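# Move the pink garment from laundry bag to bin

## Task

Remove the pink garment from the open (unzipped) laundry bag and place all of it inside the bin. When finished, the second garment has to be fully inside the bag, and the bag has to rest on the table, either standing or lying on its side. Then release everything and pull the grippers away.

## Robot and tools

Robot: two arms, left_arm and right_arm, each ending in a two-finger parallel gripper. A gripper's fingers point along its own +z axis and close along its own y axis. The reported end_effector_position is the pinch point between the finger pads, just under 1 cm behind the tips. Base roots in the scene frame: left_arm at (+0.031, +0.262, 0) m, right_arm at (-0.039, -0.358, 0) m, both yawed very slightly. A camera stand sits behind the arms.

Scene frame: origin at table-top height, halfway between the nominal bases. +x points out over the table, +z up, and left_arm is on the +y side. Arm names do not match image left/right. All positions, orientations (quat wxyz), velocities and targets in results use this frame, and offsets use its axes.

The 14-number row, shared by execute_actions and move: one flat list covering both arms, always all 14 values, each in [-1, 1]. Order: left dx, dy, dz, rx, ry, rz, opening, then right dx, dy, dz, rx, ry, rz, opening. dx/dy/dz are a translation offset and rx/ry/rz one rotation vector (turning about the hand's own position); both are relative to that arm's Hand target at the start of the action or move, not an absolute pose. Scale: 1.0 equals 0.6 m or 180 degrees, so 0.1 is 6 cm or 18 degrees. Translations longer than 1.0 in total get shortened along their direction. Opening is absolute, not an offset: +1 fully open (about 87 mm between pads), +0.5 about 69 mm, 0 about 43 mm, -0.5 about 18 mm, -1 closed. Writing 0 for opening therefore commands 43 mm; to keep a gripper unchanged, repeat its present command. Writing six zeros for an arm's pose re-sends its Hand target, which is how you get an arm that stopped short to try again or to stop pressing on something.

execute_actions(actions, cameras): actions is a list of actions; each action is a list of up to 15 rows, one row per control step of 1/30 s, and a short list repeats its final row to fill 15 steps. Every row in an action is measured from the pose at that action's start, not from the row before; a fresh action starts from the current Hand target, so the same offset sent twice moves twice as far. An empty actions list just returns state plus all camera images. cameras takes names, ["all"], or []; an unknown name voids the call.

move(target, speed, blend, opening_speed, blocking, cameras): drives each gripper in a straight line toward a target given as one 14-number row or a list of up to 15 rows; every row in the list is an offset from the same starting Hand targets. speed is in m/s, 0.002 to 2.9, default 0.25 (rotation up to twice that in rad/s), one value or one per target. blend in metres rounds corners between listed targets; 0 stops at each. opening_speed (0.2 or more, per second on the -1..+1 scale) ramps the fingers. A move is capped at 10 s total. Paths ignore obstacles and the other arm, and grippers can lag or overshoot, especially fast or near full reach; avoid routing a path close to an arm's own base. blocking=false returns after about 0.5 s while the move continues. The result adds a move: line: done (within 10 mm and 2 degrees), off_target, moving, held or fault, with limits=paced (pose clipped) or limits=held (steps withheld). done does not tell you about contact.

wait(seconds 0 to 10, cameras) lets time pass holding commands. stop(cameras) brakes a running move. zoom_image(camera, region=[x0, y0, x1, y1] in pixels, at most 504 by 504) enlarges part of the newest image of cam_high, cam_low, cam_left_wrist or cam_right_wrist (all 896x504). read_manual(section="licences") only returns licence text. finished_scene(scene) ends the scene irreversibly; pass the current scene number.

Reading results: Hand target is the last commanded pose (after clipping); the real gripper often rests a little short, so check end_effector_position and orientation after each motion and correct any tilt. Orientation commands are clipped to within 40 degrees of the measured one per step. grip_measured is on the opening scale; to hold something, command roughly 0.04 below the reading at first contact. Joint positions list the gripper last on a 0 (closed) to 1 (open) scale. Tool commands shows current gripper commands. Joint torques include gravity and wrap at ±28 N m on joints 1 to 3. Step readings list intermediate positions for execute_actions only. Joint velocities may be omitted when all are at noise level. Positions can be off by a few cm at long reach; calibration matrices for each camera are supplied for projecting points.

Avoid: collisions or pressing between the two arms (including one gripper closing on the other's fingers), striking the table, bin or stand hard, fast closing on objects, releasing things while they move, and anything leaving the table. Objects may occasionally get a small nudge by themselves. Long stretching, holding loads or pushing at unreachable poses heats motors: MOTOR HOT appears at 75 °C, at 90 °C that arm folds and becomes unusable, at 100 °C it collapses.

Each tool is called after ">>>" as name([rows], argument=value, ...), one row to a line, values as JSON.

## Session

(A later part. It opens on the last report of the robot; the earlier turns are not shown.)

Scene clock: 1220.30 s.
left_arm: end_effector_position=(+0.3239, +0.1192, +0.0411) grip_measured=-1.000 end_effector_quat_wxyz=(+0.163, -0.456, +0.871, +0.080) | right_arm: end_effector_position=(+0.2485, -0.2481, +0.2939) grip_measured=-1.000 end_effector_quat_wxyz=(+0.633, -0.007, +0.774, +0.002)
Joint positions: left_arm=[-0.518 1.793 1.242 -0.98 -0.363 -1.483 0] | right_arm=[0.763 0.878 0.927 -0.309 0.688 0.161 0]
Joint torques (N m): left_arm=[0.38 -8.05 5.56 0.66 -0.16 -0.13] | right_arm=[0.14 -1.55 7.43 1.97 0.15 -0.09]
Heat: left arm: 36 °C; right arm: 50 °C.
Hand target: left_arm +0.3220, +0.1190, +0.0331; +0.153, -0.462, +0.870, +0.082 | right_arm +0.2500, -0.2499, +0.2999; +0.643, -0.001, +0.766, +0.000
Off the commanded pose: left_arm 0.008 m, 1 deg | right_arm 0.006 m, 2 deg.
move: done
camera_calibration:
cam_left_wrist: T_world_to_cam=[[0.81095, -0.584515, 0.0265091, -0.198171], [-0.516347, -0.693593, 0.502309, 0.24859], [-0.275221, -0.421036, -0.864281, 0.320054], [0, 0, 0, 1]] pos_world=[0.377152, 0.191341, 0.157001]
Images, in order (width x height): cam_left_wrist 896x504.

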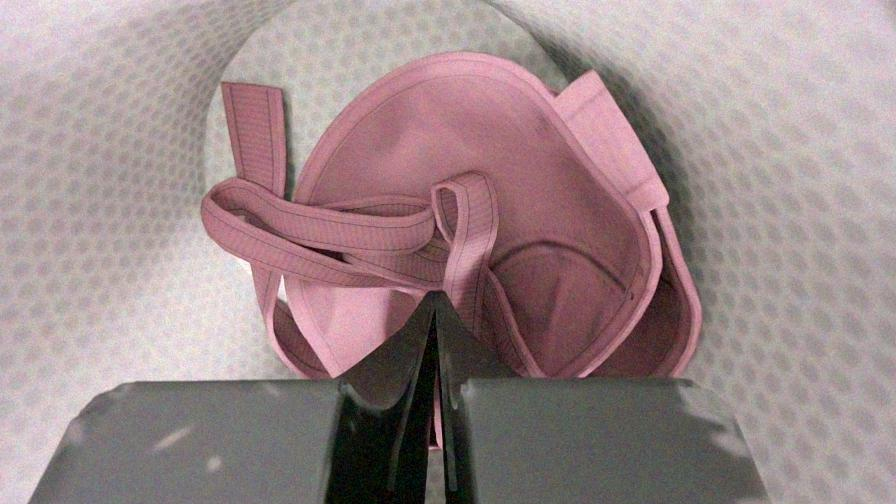

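>>> move([
  [0, 0, 0, 0, 0, 0, -0.25, 0, 0, 0, 0, 0, 0, -1.0],
  [0.005, -0.0135, -0.025, 0, 0, 0, -0.25, 0, 0, 0, 0, 0, 0, -1.0],
], speed=0.06, opening_speed=1.5, cameras=["cam_low", "cam_left_wrist"])

Scene clock: 1271.60 s.
left_arm: end_effector_position=(+0.3295, +0.1133, +0.0283) grip_measured=-0.250 end_effector_quat_wxyz=(+0.163, -0.460, +0.869, +0.079) | right_arm: end_effector_position=(+0.2485, -0.2481, +0.2939) grip_measured=-1.000 end_effector_quat_wxyz=(+0.633, -0.007, +0.774, +0.002)
Joint positions: left_arm=[-0.525 1.835 1.242 -0.939 -0.363 -1.499 0.375] | right_arm=[0.763 0.878 0.927 -0.309 0.688 0.161 0]
Joint torques (N m): left_arm=[-0.51 -8.13 5 0.68 -0.17 -0.14] | right_arm=[0.13 -1.55 7.43 1.97 0.16 -0.09]
Heat: left arm: 37 °C; right arm: 50 °C.
Hand target: left_arm +0.3250, +0.1109, +0.0181; +0.153, -0.462, +0.869, +0.082 | right_arm +0.2500, -0.2499, +0.2999; +0.643, -0.001, +0.766, +0.000
Off the commanded pose: left_arm 0.011 m, 1 deg | right_arm 0.006 m, 2 deg.
move: off_target (left_arm)
camera_calibration:
cam_left_wrist: T_world_to_cam=[[0.815606, -0.577791, 0.0307244, -0.208219], [-0.512327, -0.69648, 0.502431, 0.252776], [-0.268901, -0.425527, -0.864071, 0.306464], [0, 0, 0, 1]] pos_world=[0.381737, 0.186155, 0.144202]
Images, in order (width x height): cam_low 896x504, cam_left_wrist 896x504.

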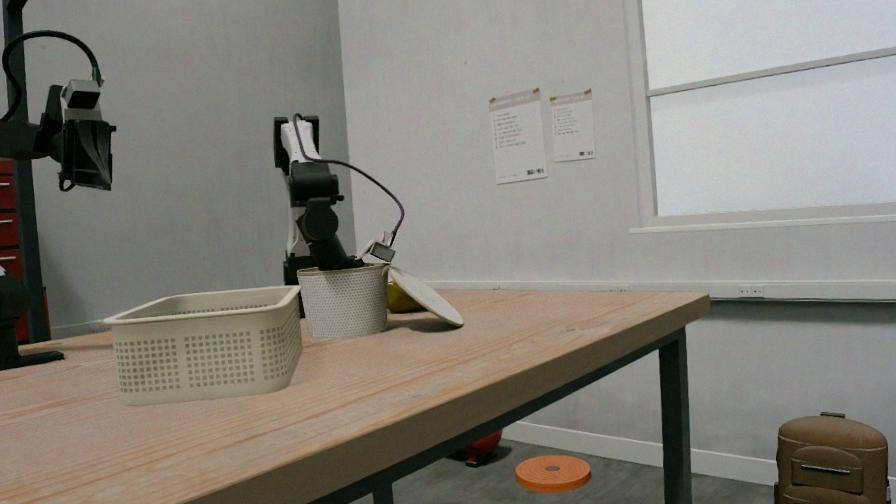

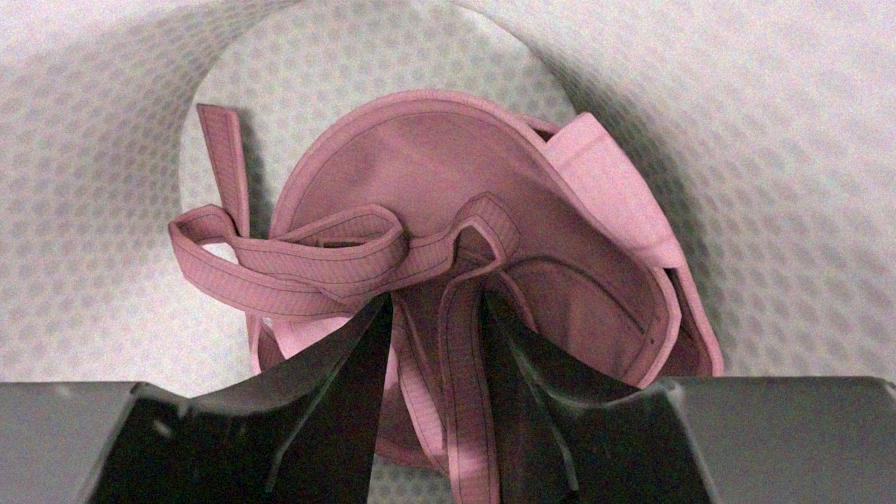

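>>> zoom_image(camera="cam_left_wrist", region=[330, 180, 600, 500])

Scaled by 1.575 from the camera's 896x504 image, which has a finer 1280x720 frame.

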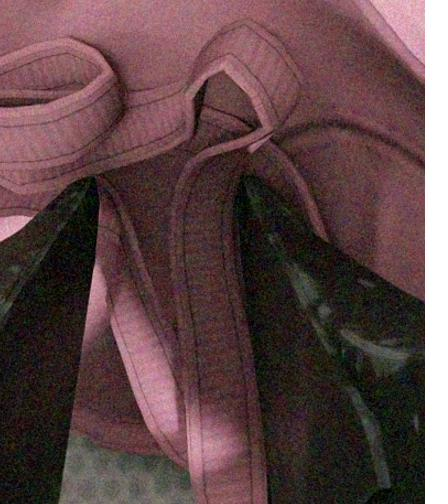

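>>> move(target=[0, 0, 0, 0, 0, 0, -1.0, 0, 0, 0, 0, 0, 0, -1.0], opening_speed=1.2, cameras=["cam_left_wrist"])

Scene clock: 1282.17 s.
left_arm: end_effector_position=(+0.3301, +0.1129, +0.0283) grip_measured=-0.903 end_effector_quat_wxyz=(+0.164, -0.460, +0.869, +0.078) | right_arm: end_effector_position=(+0.2485, -0.2481, +0.2939) grip_measured=-1.000 end_effector_quat_wxyz=(+0.633, -0.007, +0.774, +0.002)
Joint positions: left_arm=[-0.525 1.835 1.242 -0.936 -0.363 -1.5 0.049] | right_arm=[0.763 0.878 0.927 -0.309 0.688 0.161 0]
Joint torques (N m): left_arm=[-0.51 -8.14 4.98 0.67 -0.17 -0.15] | right_arm=[0.14 -1.55 7.43 1.97 0.15 -0.09]
Heat: left arm: 37 °C; right arm: 50 °C.
Hand target: left_arm +0.3250, +0.1109, +0.0181; +0.153, -0.462, +0.870, +0.082 | right_arm +0.2500, -0.2499, +0.2999; +0.643, -0.001, +0.766, +0.000
Off the commanded pose: left_arm 0.012 m, 1 deg | right_arm 0.006 m, 2 deg.
move: off_target (left_arm)
camera_calibration:
cam_left_wrist: T_world_to_cam=[[0.815755, -0.57743, 0.0334391, -0.209089], [-0.513244, -0.695997, 0.502164, 0.253088], [-0.266691, -0.426805, -0.864126, 0.305862], [0, 0, 0, 1]] pos_world=[0.382032, 0.185958, 0.144203]
Images, in order (width x height): cam_left_wrist 896x504.

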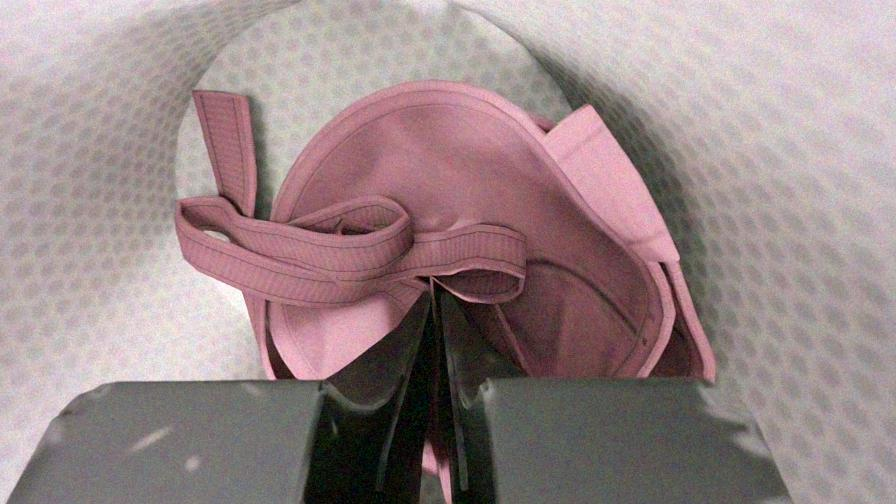

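>>> move([
  [-0.003, 0.01, 0.2532, 0, 0, 0, -1.0, 0, 0, 0, 0, 0, 0, -1.0],
  [-0.005, 0.03, 0.4532, 0, 0, 0, -1.0, 0, 0, 0, 0, 0, 0, -1.0],
], speed=0.12, blend=0.02, cameras=["cam_high", "cam_low", "cam_left_wrist"])

Scene clock: 1288.73 s.
left_arm: end_effector_position=(+0.3264, +0.1281, +0.2823) grip_measured=-0.903 end_effector_quat_wxyz=(+0.245, -0.440, +0.863, -0.047) | right_arm: end_effector_position=(+0.2485, -0.2481, +0.2939) grip_measured=-1.000 end_effector_quat_wxyz=(+0.633, -0.007, +0.774, +0.002)
Joint positions: left_arm=[-0.483 1.611 1.975 -1.558 -0.345 -1.368 0.049] | right_arm=[0.763 0.878 0.927 -0.309 0.688 0.161 0]
Joint torques (N m): left_arm=[0.43 -8.34 8.09 1.13 -0.11 0.16] | right_arm=[0.13 -1.55 7.43 1.97 0.16 -0.09]
Heat: left arm: 37 °C; right arm: 50 °C.
Hand target: left_arm +0.3220, +0.1289, +0.2901; +0.153, -0.462, +0.870, +0.082 | right_arm +0.2500, -0.2499, +0.2999; +0.643, -0.001, +0.766, +0.000
Off the commanded pose: left_arm 0.009 m, 18 deg | right_arm 0.006 m, 2 deg.
joint sent to its limit (left arm) — joint 4 (wrist pitch), lower limit. The joint targets are off in orientation, not in position.
move: off_target (left_arm)
camera_calibration:
cam_left_wrist: T_world_to_cam=[[0.721142, -0.618116, 0.312869, -0.248476], [-0.68743, -0.582386, 0.433896, 0.195757], [-0.0859876, -0.527976, -0.844895, 0.479305], [0, 0, 0, 1]] pos_world=[0.35497, 0.21348, 0.397765]
Images, in order (width x height): cam_high 896x504, cam_low 896x504, cam_left_wrist 896x504.

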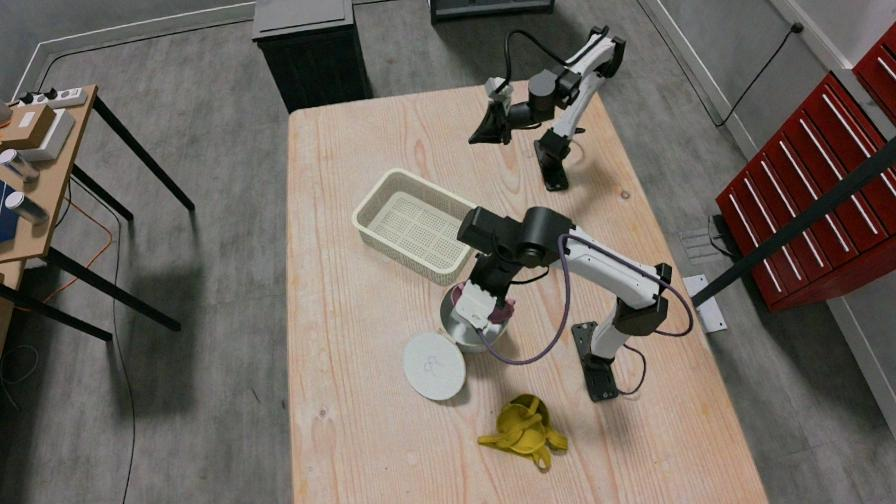

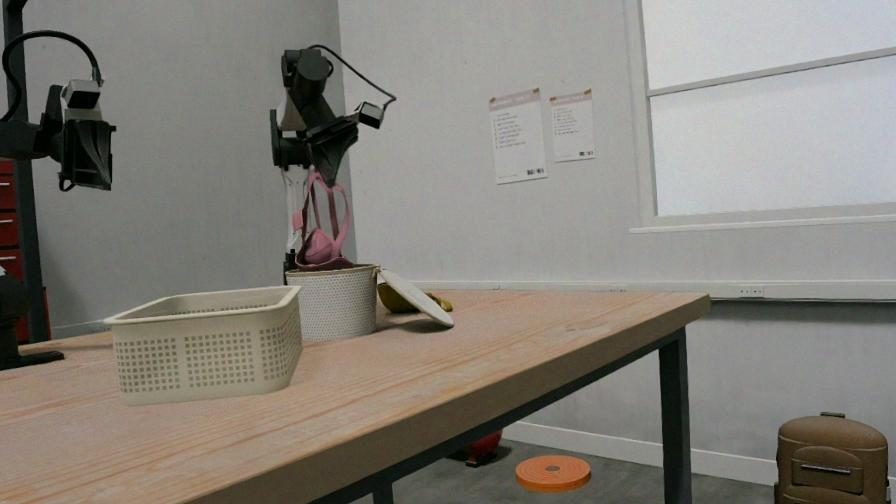

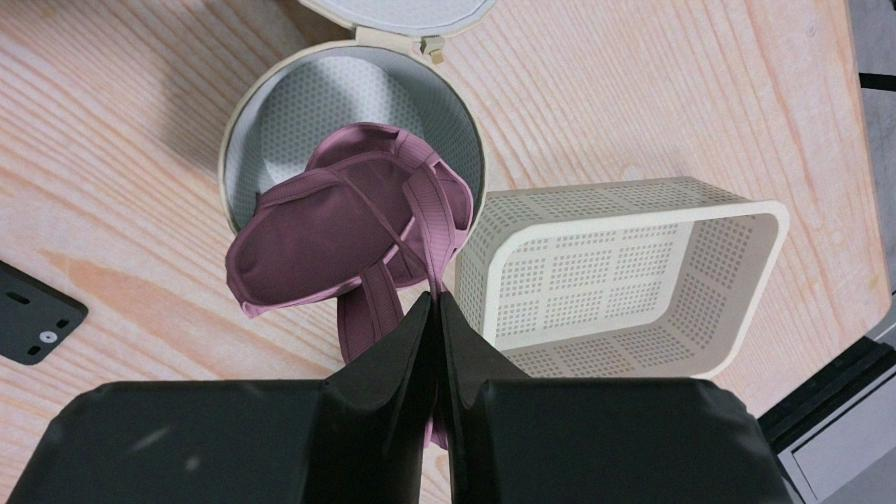

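>>> move([
  [0, -0.0065, 0.0665, -0.0412, -0.087, -0.027, -1.0, 0, 0, 0, 0, 0, 0, -1.0],
  [0.08, -0.2148, 0.0665, 0.0283, -0.1714, -0.505, -1.0, 0, 0, 0, 0, 0, 0, -1.0],
  [0.1467, -0.4648, 0.0332, 0.0210, -0.2848, -0.5410, -1.0, 0, 0, 0, 0, 0, 0, -1.0],
], speed=0.2, blend=0.02, cameras=["cam_high", "cam_low", "cam_left_wrist", "cam_right_wrist"])

Scene clock: 1345.30 s.
left_arm: end_effector_position=(+0.4087, -0.1444, +0.3108) grip_measured=-0.903 end_effector_quat_wxyz=(+0.489, +0.331, +0.778, -0.213) | right_arm: end_effector_position=(+0.2485, -0.2481, +0.2939) grip_measured=-1.000 end_effector_quat_wxyz=(+0.633, -0.007, +0.774, +0.002)
Joint positions: left_arm=[-0.817 1.935 2.084 -0.594 -0.012 -0.014 0.049] | right_arm=[0.763 0.878 0.927 -0.309 0.688 0.161 0]
Joint torques (N m): left_arm=[-0.13 -11.23 8.44 2.71 0.17 0.19] | right_arm=[0.13 -1.54 7.43 1.97 0.15 -0.09]
Motor temperatures (°C): left_arm=[22 36 35 34 24 23 24] | right_arm=[22 33 48 51 25 26 23]
Heat: left arm: 36 °C; right arm: 51 °C.
Hand target: left_arm +0.4101, -0.1499, +0.3097; +0.492, +0.339, +0.773, -0.216 | right_arm +0.2500, -0.2500, +0.2999; +0.643, -0.001, +0.766, +0.000
Off the commanded pose: left_arm 0.006 m, 1 deg | right_arm 0.006 m, 2 deg.
move: done
camera_calibration:
cam_left_wrist: T_world_to_cam=[[-0.739216, -0.673411, 0.00876474, 0.198092], [-0.656524, 0.717656, -0.232266, 0.463393], [0.15012, -0.177449, -0.972613, 0.360446], [0, 0, 0, 1]] pos_world=[0.396551, -0.135198, 0.456468]
cam_right_wrist: T_world_to_cam=[[0.0248379, -0.999679, -0.00490971, -0.249128], [-0.869481, -0.0191789, -0.493594, 0.37831], [0.493341, 0.0165288, -0.869679, 0.28088], [0, 0, 0, 1]] pos_world=[0.196552, -0.246435, 0.429783]

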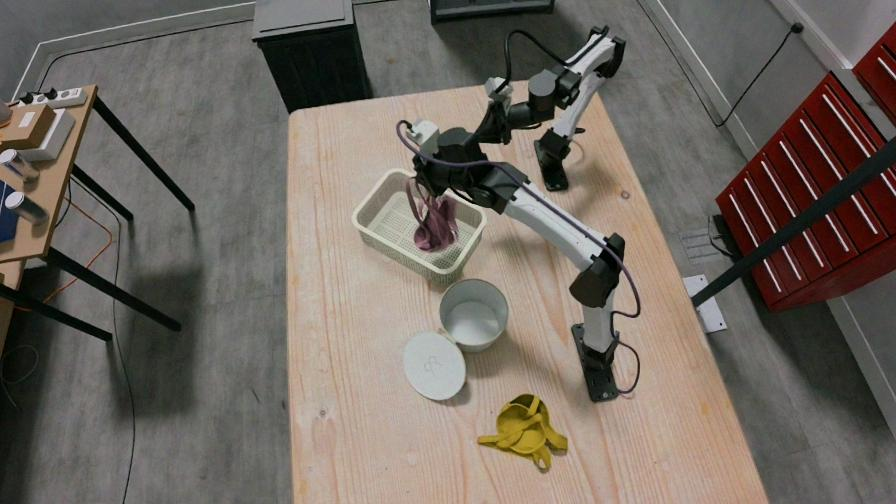

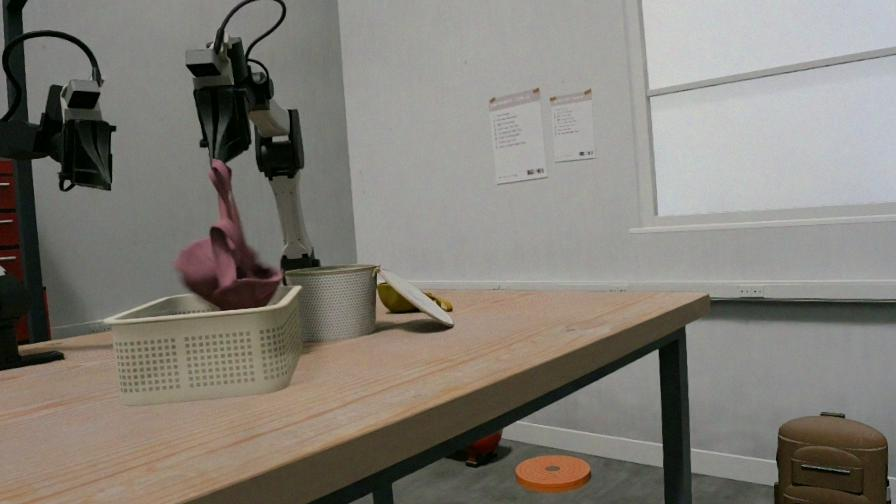

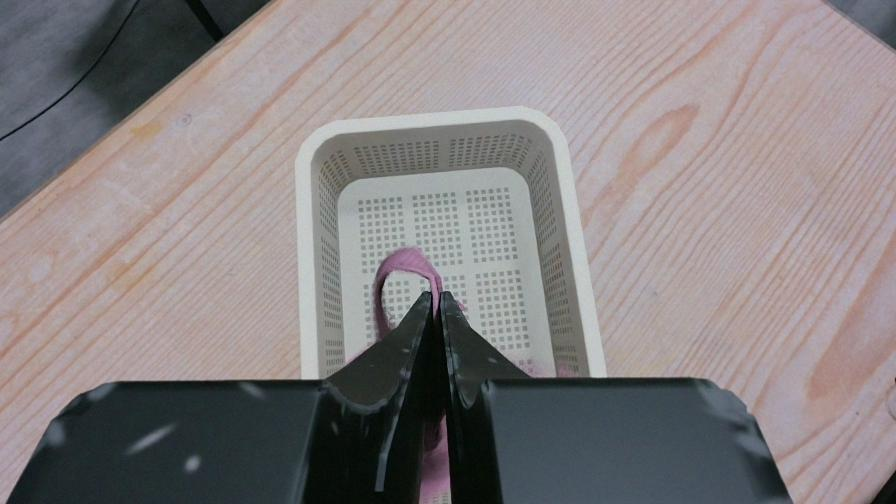

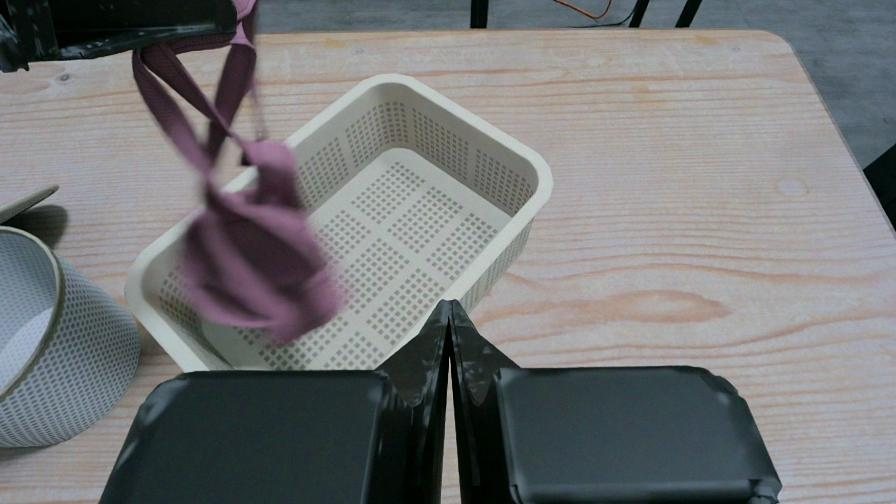

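>>> move([
  [0.0115, -0.0218, -0.2495, 0.0587, 0.0543, 0.002, -1.0, 0, 0, 0, 0, 0, 0, -1.0],
  [0.0115, -0.0218, -0.3628, 0.0587, 0.0543, 0.002, -1.0, 0, 0, 0, 0, 0, 0, -1.0],
], speed=[0.15, 0.1], blend=0.02, cameras=["cam_high", "cam_low", "cam_left_wrist", "cam_right_wrist"])

Scene clock: 1363.90 s.
left_arm: end_effector_position=(+0.4205, -0.1624, +0.1068) grip_measured=-0.903 end_effector_quat_wxyz=(+0.402, +0.355, +0.826, -0.175) | right_arm: end_effector_position=(+0.2485, -0.2481, +0.2939) grip_measured=-1.000 end_effector_quat_wxyz=(+0.633, -0.007, +0.774, +0.002)
Joint positions: left_arm=[-0.823 2.116 1.692 -0.239 -0.012 -0.013 0.049] | right_arm=[0.763 0.878 0.927 -0.309 0.688 0.161 0]
Joint torques (N m): left_arm=[-0.53 -12.56 7.12 2.36 0.03 0.02] | right_arm=[0.13 -1.55 7.43 1.97 0.15 -0.09]
Heat: left arm: 38 °C; right arm: 51 °C.
Hand target: left_arm +0.4170, -0.1631, +0.0921; +0.392, +0.361, +0.829, -0.171 | right_arm +0.2500, -0.2500, +0.2999; +0.643, -0.001, +0.766, +0.000
Off the commanded pose: left_arm 0.015 m, 2 deg | right_arm 0.006 m, 2 deg.
move: off_target (left_arm)
camera_calibration:
cam_left_wrist: T_world_to_cam=[[-0.742412, -0.669873, 0.00968168, 0.198361], [-0.66993, 0.74223, -0.0169667, 0.423304], [0.00417948, -0.0190823, -0.999809, 0.247092], [0, 0, 0, 1]] pos_world=[0.429817, -0.176596, 0.252307]
cam_right_wrist: T_world_to_cam=[[0.0248379, -0.999679, -0.00490971, -0.249128], [-0.869481, -0.0191789, -0.493594, 0.37831], [0.493341, 0.0165288, -0.869679, 0.28088], [0, 0, 0, 1]] pos_world=[0.196552, -0.246435, 0.429783]

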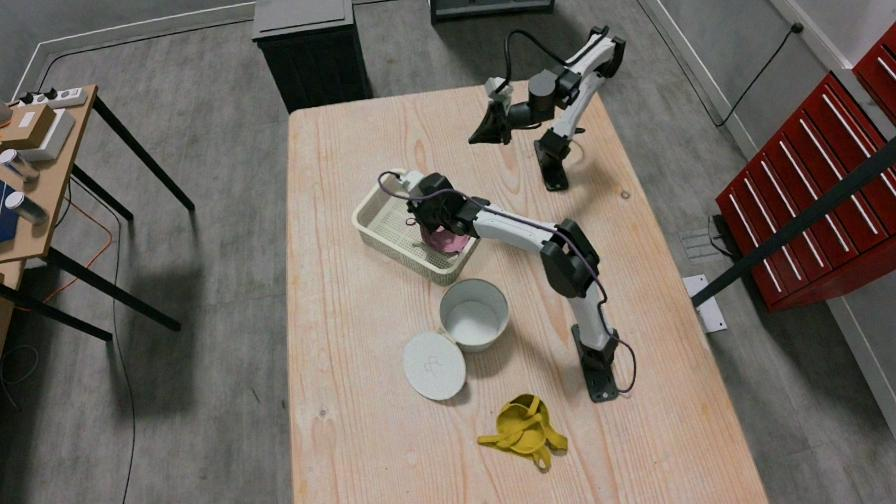

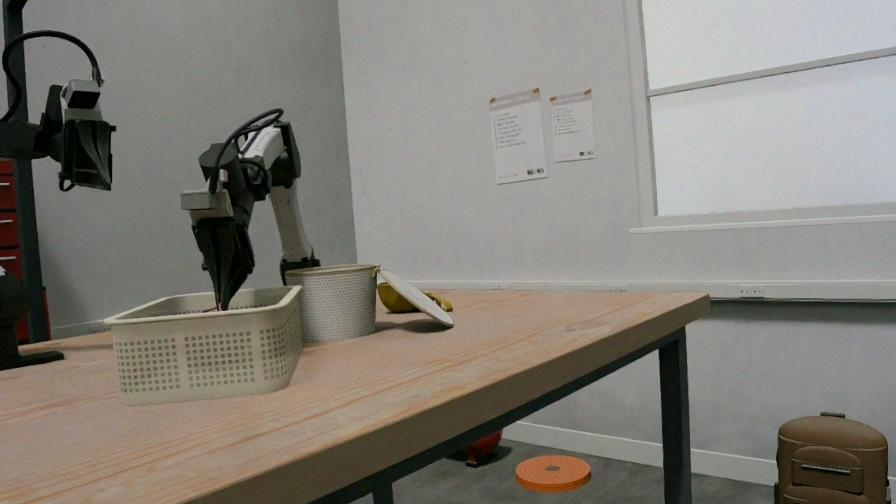

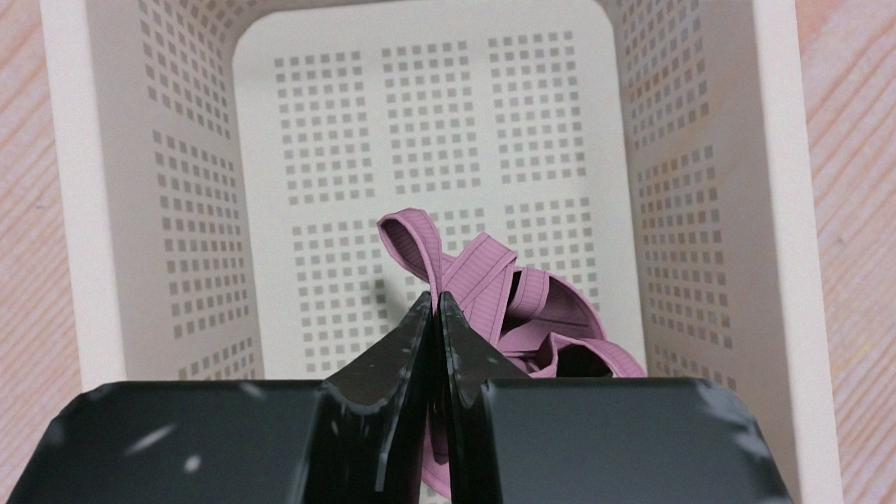

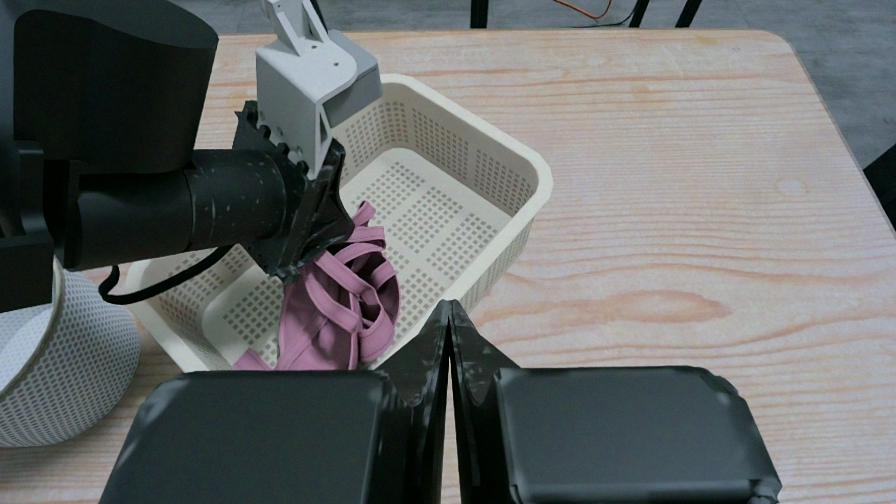

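>>> move([
  [-0.003, 0, -0.05, 0, 0, 0, -1.0, 0, 0, 0, 0, 0, 0, -1.0],
  [-0.003, 0, -0.05, 0, 0, 0, 0.1, 0, 0, 0, 0, 0, 0, -1.0],
], speed=0.1, opening_speed=0.8, cameras=["cam_left_wrist", "cam_right_wrist"])

Scene clock: 1372.50 s.
left_arm: end_effector_position=(+0.4192, -0.1643, +0.0801) grip_measured=+0.100 end_effector_quat_wxyz=(+0.405, +0.356, +0.823, -0.177) | right_arm: end_effector_position=(+0.2485, -0.2481, +0.2939) grip_measured=-1.000 end_effector_quat_wxyz=(+0.633, -0.007, +0.774, +0.002)
Joint positions: left_arm=[-0.827 2.138 1.613 -0.13 -0.012 -0.013 0.55] | right_arm=[0.763 0.878 0.927 -0.309 0.688 0.161 0]
Joint torques (N m): left_arm=[-0.44 -12.26 6.8 2.37 0 -0.01] | right_arm=[0.13 -1.55 7.45 1.97 0.15 -0.09]
Motor temperatures (°C): left_arm=[22 39 35 39 24 23 24] | right_arm=[22 32 48 51 25 26 23]
Heat: left arm: 39 °C; right arm: 51 °C.
Hand target: left_arm +0.4151, -0.1631, +0.0621; +0.392, +0.361, +0.829, -0.171 | right_arm +0.2500, -0.2500, +0.2999; +0.643, -0.001, +0.766, +0.000
Off the commanded pose: left_arm 0.018 m, 2 deg | right_arm 0.006 m, 2 deg.
move: off_target (left_arm); target 2's new opening was sent with left_arm's hand 0.018 m and 2 deg from that target
camera_calibration:
cam_left_wrist: T_world_to_cam=[[-0.74502, -0.666974, 0.00954424, 0.197984], [-0.666978, 0.744672, -0.0245702, 0.423129], [0.00928037, -0.0246711, -0.999653, 0.217276], [0, 0, 0, 1]] pos_world=[0.427703, -0.177682, 0.225707]
cam_right_wrist: T_world_to_cam=[[0.0248379, -0.999679, -0.00490971, -0.249128], [-0.869481, -0.0191789, -0.493594, 0.37831], [0.493341, 0.0165288, -0.869679, 0.28088], [0, 0, 0, 1]] pos_world=[0.196552, -0.246435, 0.429783]
Images, in order (width x height): cam_left_wrist 896x504, cam_right_wrist 896x504.

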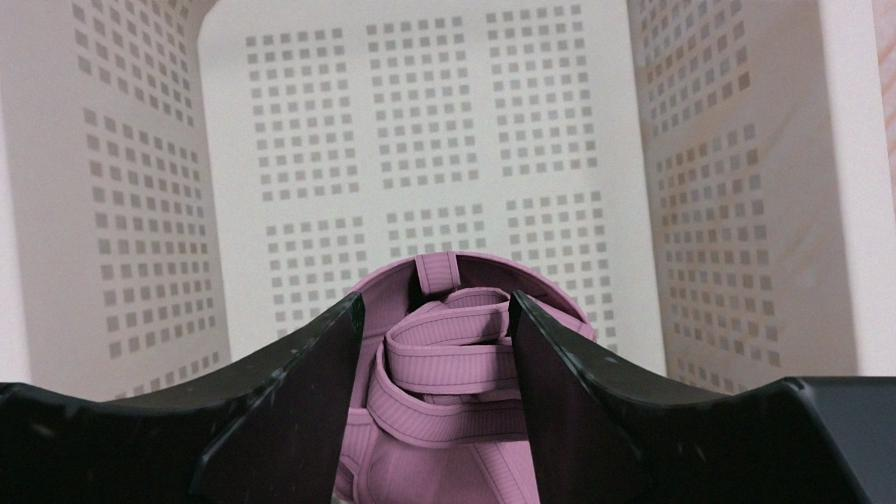

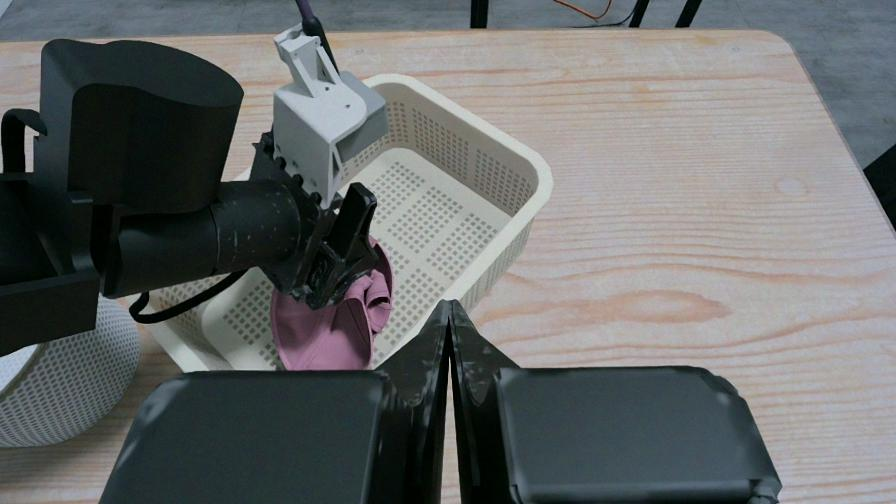

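>>> move([
  [-0.0252, 0.0302, 0.1965, 0, 0, 0, 0.1, 0, 0, 0, 0, 0, 0, -1.0],
  [-0.0918, 0.2718, 0.3965, 0.0207, 0.0224, 0.0491, 0.1, 0, 0, 0, 0, 0, 0, -1.0],
  [-0.2752, 0.8718, 0.3132, 0.0246, 0.1197, 0.3903, 0.1, 0, 0, 0, 0, 0, 0, -1.0],
], speed=[0.15, 0.25, 0.28], blend=0.04, cameras=["cam_high", "cam_low", "cam_left_wrist", "cam_right_wrist"])

Scene clock: 1400.90 s.
left_arm: end_effector_position=(+0.2541, +0.3624, +0.2585) grip_measured=+0.100 end_effector_quat_wxyz=(+0.273, -0.206, +0.938, +0.062) | right_arm: end_effector_position=(+0.2485, -0.2481, +0.2939) grip_measured=-1.000 end_effector_quat_wxyz=(+0.633, -0.007, +0.774, +0.002)
Joint positions: left_arm=[0.424 1.22 1.521 -1.305 -0.012 -0.013 0.55] | right_arm=[0.763 0.878 0.927 -0.309 0.688 0.161 0]
Joint torques (N m): left_arm=[0.44 -2.67 5.7 1.56 0.18 0.16] | right_arm=[0.13 -1.54 7.43 1.97 0.15 -0.09]
Heat: left arm: 42 °C; right arm: 51 °C.
Hand target: left_arm +0.2500, +0.3600, +0.2499; +0.253, -0.201, +0.945, +0.054 | right_arm +0.2500, -0.2500, +0.2999; +0.643, -0.001, +0.766, +0.000
Off the commanded pose: left_arm 0.010 m, 3 deg | right_arm 0.006 m, 2 deg.
move: off_target (left_arm)
camera_calibration:
cam_left_wrist: T_world_to_cam=[[0.402016, -0.915576, 0.0101907, 0.222876], [-0.869261, -0.378136, 0.318433, 0.29487], [-0.287696, -0.136873, -0.947891, 0.512926], [0, 0, 0, 1]] pos_world=[0.314286, 0.385767, 0.39003]
cam_right_wrist: T_world_to_cam=[[0.0248379, -0.999679, -0.00490971, -0.249128], [-0.869481, -0.0191789, -0.493594, 0.37831], [0.493341, 0.0165288, -0.869679, 0.28088], [0, 0, 0, 1]] pos_world=[0.196552, -0.246435, 0.429783]

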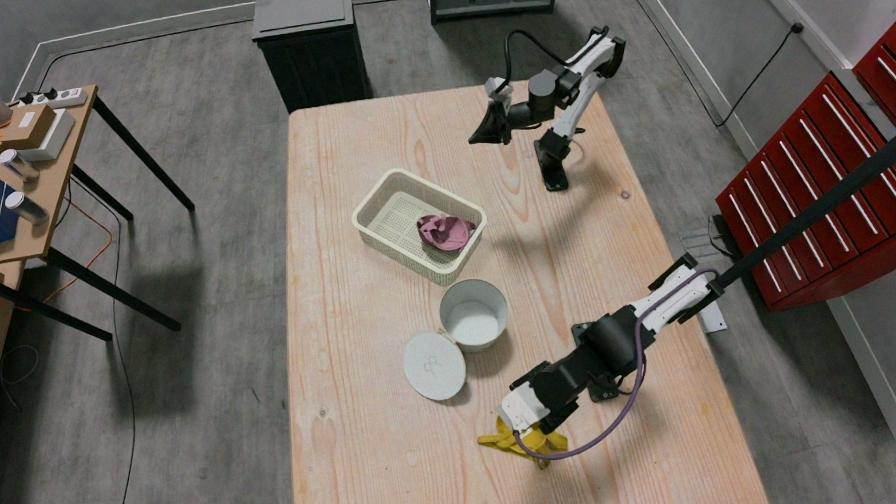

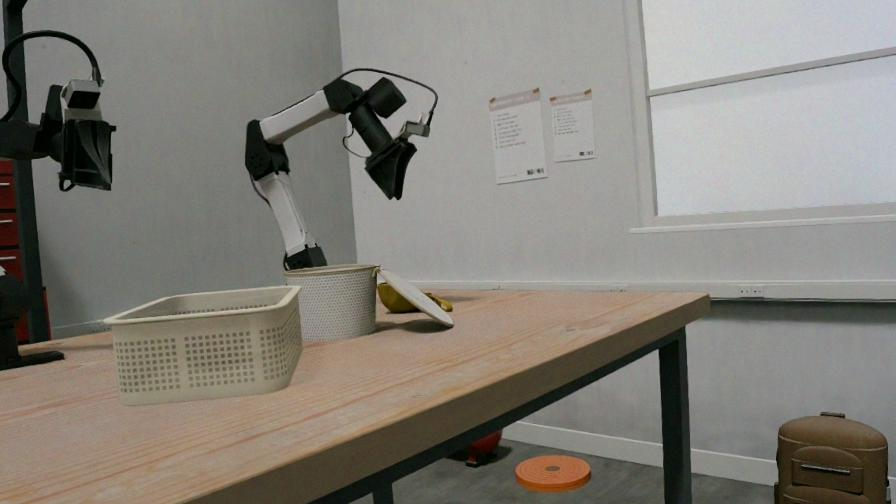

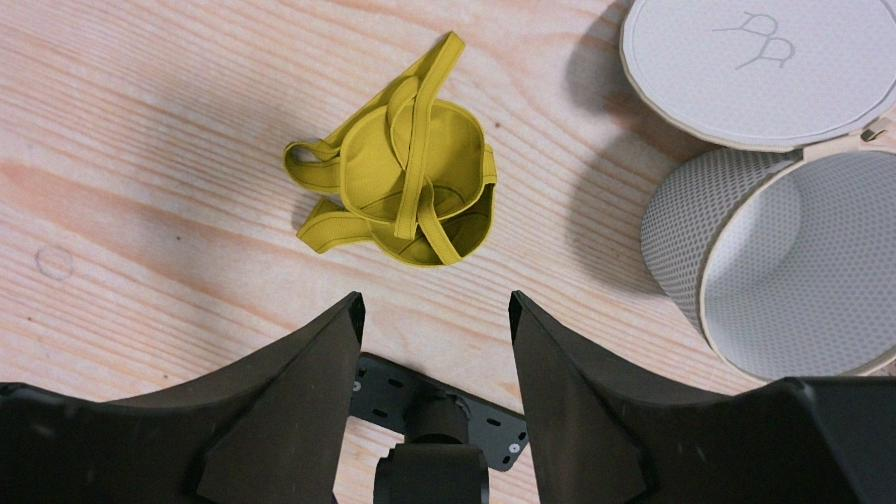

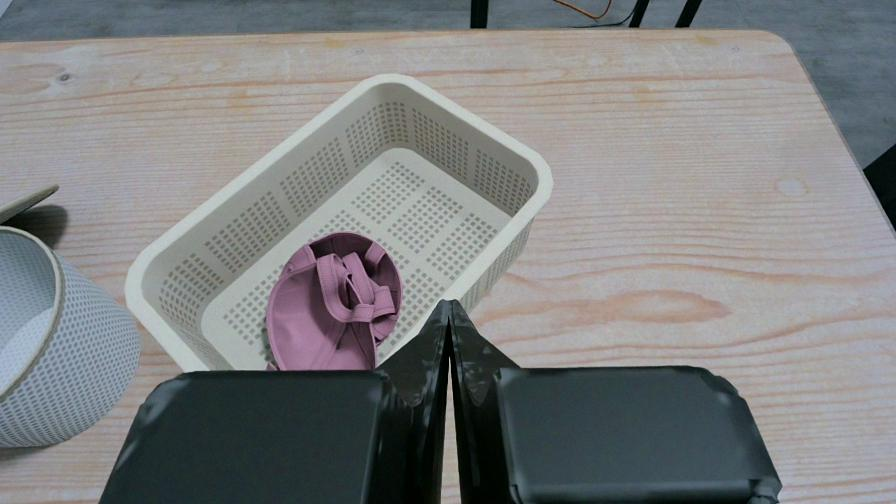

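>>> zoom_image(camera="cam_left_wrist", region=[260, 20, 540, 290])

Scaled by 1.800 from the camera's 896x504 image, which has a finer 1280x720 frame.

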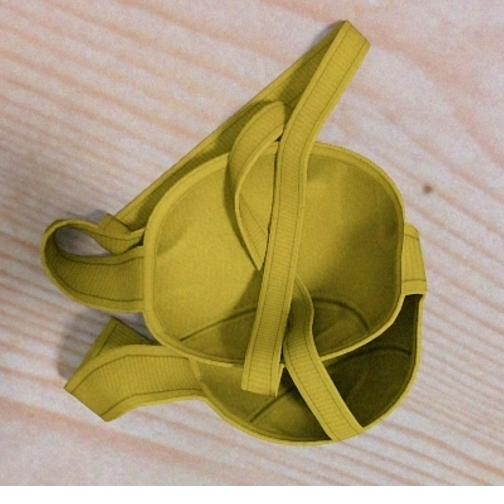

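>>> move([
  [-0.005, 0.03, -0.26, 0, 0, 0, 0.12, 0, 0, 0, 0, 0, 0, -1.0],
  [-0.005, 0.03, -0.3582, 0, 0, 0, 0.12, 0, 0, 0, 0, 0, 0, -1.0],
  [-0.005, 0.03, -0.3582, 0, 0, 0, -1.0, 0, 0, 0, 0, 0, 0, -1.0],
], speed=[0.2, 0.08, 0.08], blend=[0.02, 0, 0], opening_speed=1.2, cameras=["cam_left_wrist", "cam_high"])

Scene clock: 1424.70 s.
left_arm: end_effector_position=(+0.2496, +0.3799, +0.0412) grip_measured=-1.000 end_effector_quat_wxyz=(+0.259, -0.206, +0.942, +0.060) | right_arm: end_effector_position=(+0.2485, -0.2481, +0.2939) grip_measured=-1.000 end_effector_quat_wxyz=(+0.633, -0.007, +0.774, +0.002)
Joint positions: left_arm=[0.515 1.169 0.608 -0.472 0.033 0.067 0] | right_arm=[0.763 0.878 0.927 -0.309 0.688 0.161 0]
Joint torques (N m): left_arm=[0.47 -2.99 6.37 1.83 0.21 0.12] | right_arm=[0.13 -1.54 7.45 1.97 0.15 -0.09]
Heat: left arm: 39 °C; right arm: 51 °C.
Hand target: left_arm +0.2470, +0.3780, +0.0350; +0.253, -0.201, +0.945, +0.054 | right_arm +0.2500, -0.2500, +0.2999; +0.643, -0.001, +0.766, +0.000
Off the commanded pose: left_arm 0.007 m, 1 deg | right_arm 0.006 m, 2 deg.
move: done
camera_calibration:
cam_left_wrist: T_world_to_cam=[[0.401333, -0.915893, 0.0084524, 0.243452], [-0.860578, -0.373904, 0.345834, 0.361942], [-0.313586, -0.146068, -0.938258, 0.317536], [0, 0, 0, 1]] pos_world=[0.313349, 0.404689, 0.170701]
Images, in order (width x height): cam_high 896x504, cam_left_wrist 896x504.

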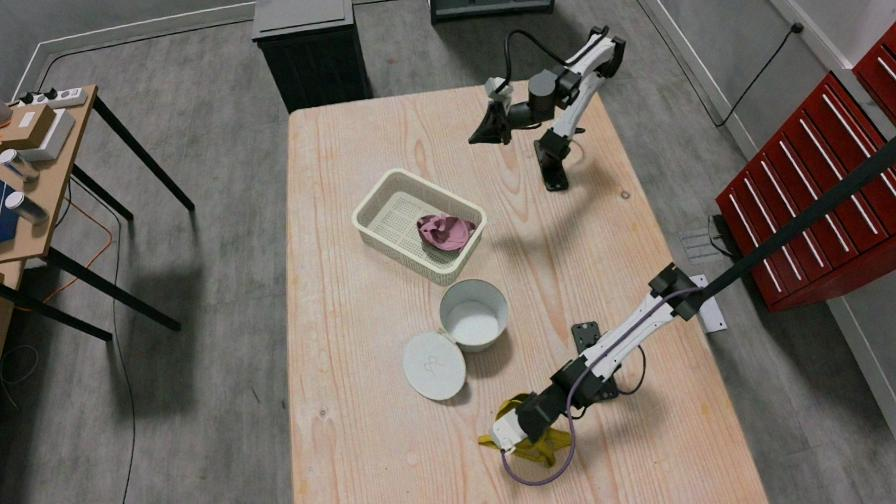

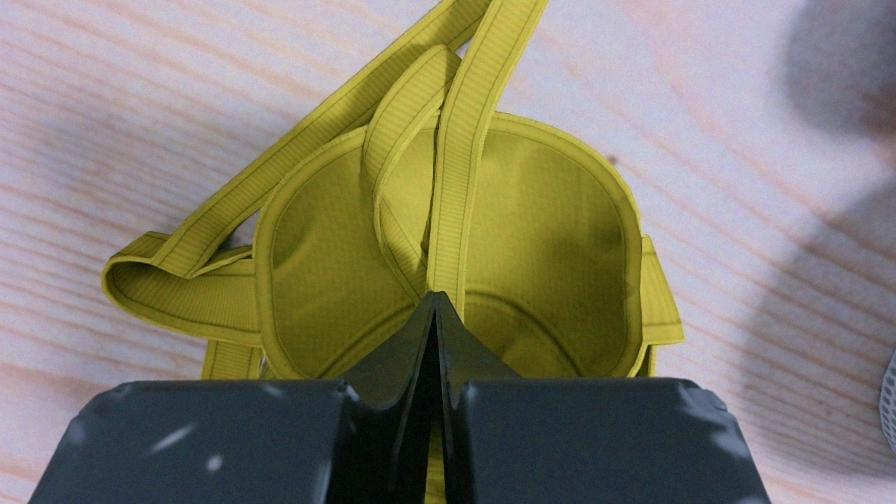

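>>> move([
  [0, 0, 0, 0, 0, 0, 0.0, 0, 0, 0, 0, 0, 0, -1.0],
  [-0.002, -0.001, -0.03, 0, 0, 0, 0.0, 0, 0, 0, 0, 0, 0, -1.0],
  [-0.002, -0.001, -0.03, 0, 0, 0, -1.0, 0, 0, 0, 0, 0, 0, -1.0],
], speed=0.08, opening_speed=1.2, cameras=["cam_left_wrist", "cam_low"])

Scene clock: 1434.07 s.
left_arm: end_effector_position=(+0.2527, +0.3803, +0.0253) grip_measured=-0.977 end_effector_quat_wxyz=(+0.267, -0.204, +0.940, +0.059) | right_arm: end_effector_position=(+0.2485, -0.2481, +0.2939) grip_measured=-1.000 end_effector_quat_wxyz=(+0.633, -0.007, +0.774, +0.002)
Joint positions: left_arm=[0.515 1.197 0.55 -0.37 0.04 0.068 0.012] | right_arm=[0.763 0.878 0.927 -0.309 0.688 0.161 0]
Joint torques (N m): left_arm=[0.5 -2.93 6.05 1.71 0.16 0.12] | right_arm=[0.13 -1.54 7.43 1.97 0.15 -0.09]
Heat: left arm: 39 °C; right arm: 51 °C.
Hand target: left_arm +0.2458, +0.3774, +0.0171; +0.253, -0.201, +0.945, +0.054 | right_arm +0.2500, -0.2500, +0.2999; +0.643, -0.001, +0.766, +0.000
Off the commanded pose: left_arm 0.011 m, 2 deg | right_arm 0.006 m, 2 deg.
move: off_target (left_arm)
camera_calibration:
cam_left_wrist: T_world_to_cam=[[0.397797, -0.917392, 0.0122191, 0.244036], [-0.867594, -0.371806, 0.330213, 0.371558], [-0.298391, -0.141959, -0.943827, 0.298353], [0, 0, 0, 1]] pos_world=[0.314311, 0.404378, 0.155919]
Images, in order (width x height): cam_low 896x504, cam_left_wrist 896x504.

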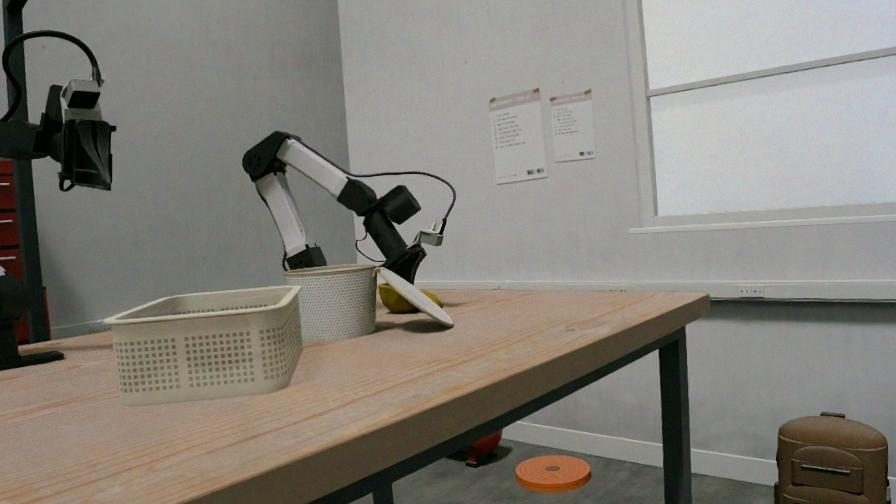

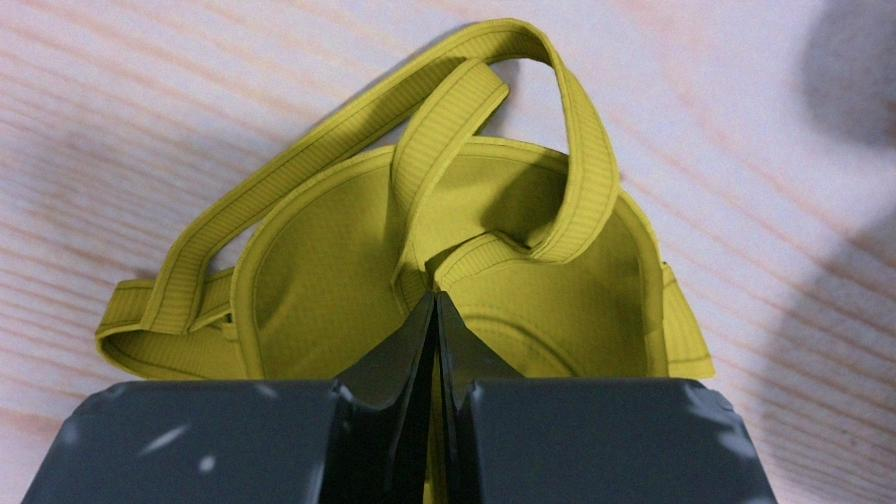

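>>> move(target=[0, 0, 0.2, 0, 0, 0, -1.0, 0, 0, 0, 0, 0, 0, -1.0], speed=0.08, cameras=["cam_left_wrist", "cam_low"])

Scene clock: 1439.43 s.
left_arm: end_effector_position=(+0.2464, +0.3766, +0.1296) grip_measured=-0.988 end_effector_quat_wxyz=(+0.248, -0.206, +0.945, +0.053) | right_arm: end_effector_position=(+0.2485, -0.2481, +0.2939) grip_measured=-1.000 end_effector_quat_wxyz=(+0.633, -0.007, +0.774, +0.002)
Joint positions: left_arm=[0.515 1.124 0.947 -0.882 0.041 0.068 0.006] | right_arm=[0.763 0.878 0.927 -0.309 0.688 0.161 0]
Joint torques (N m): left_arm=[0.5 -4.38 9.96 1.46 0.12 0.12] | right_arm=[0.14 -1.54 7.43 1.97 0.15 -0.09]
Heat: left arm: 39 °C; right arm: 51 °C.
Hand target: left_arm +0.2457, +0.3774, +0.1371; +0.253, -0.201, +0.945, +0.054 | right_arm +0.2500, -0.2500, +0.2999; +0.643, -0.001, +0.766, +0.000
Off the commanded pose: left_arm 0.007 m, 1 deg | right_arm 0.006 m, 2 deg.
move: done
camera_calibration:
cam_left_wrist: T_world_to_cam=[[0.397744, -0.917334, 0.0172648, 0.241207], [-0.85541, -0.363959, 0.368521, 0.319302], [-0.331773, -0.161346, -0.929459, 0.408101], [0, 0, 0, 1]] pos_world=[0.312592, 0.403325, 0.257479]
Images, in order (width x height): cam_low 896x504, cam_left_wrist 896x504.

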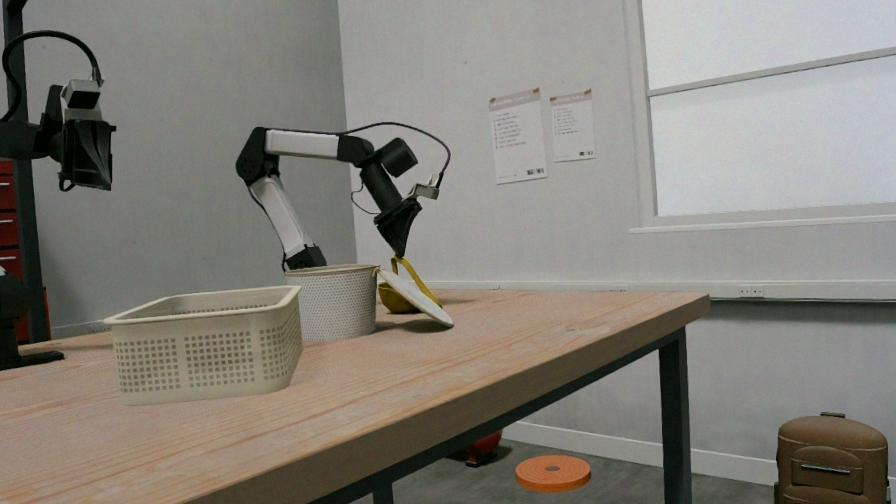

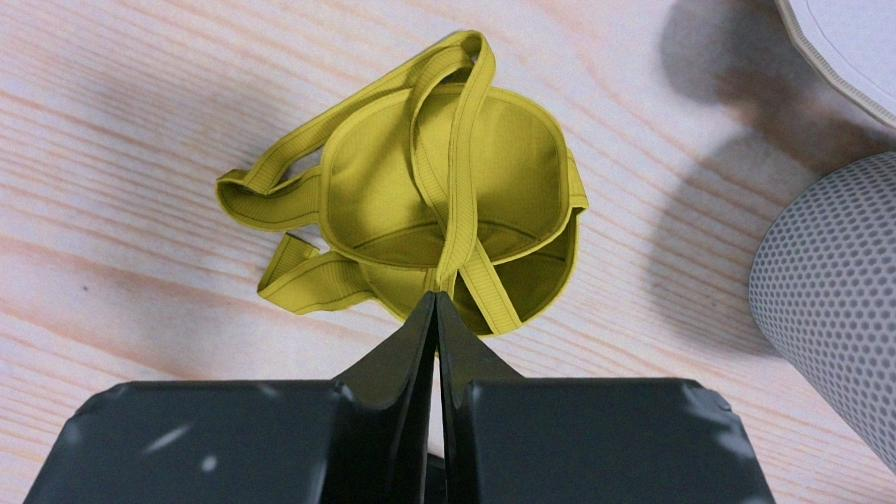

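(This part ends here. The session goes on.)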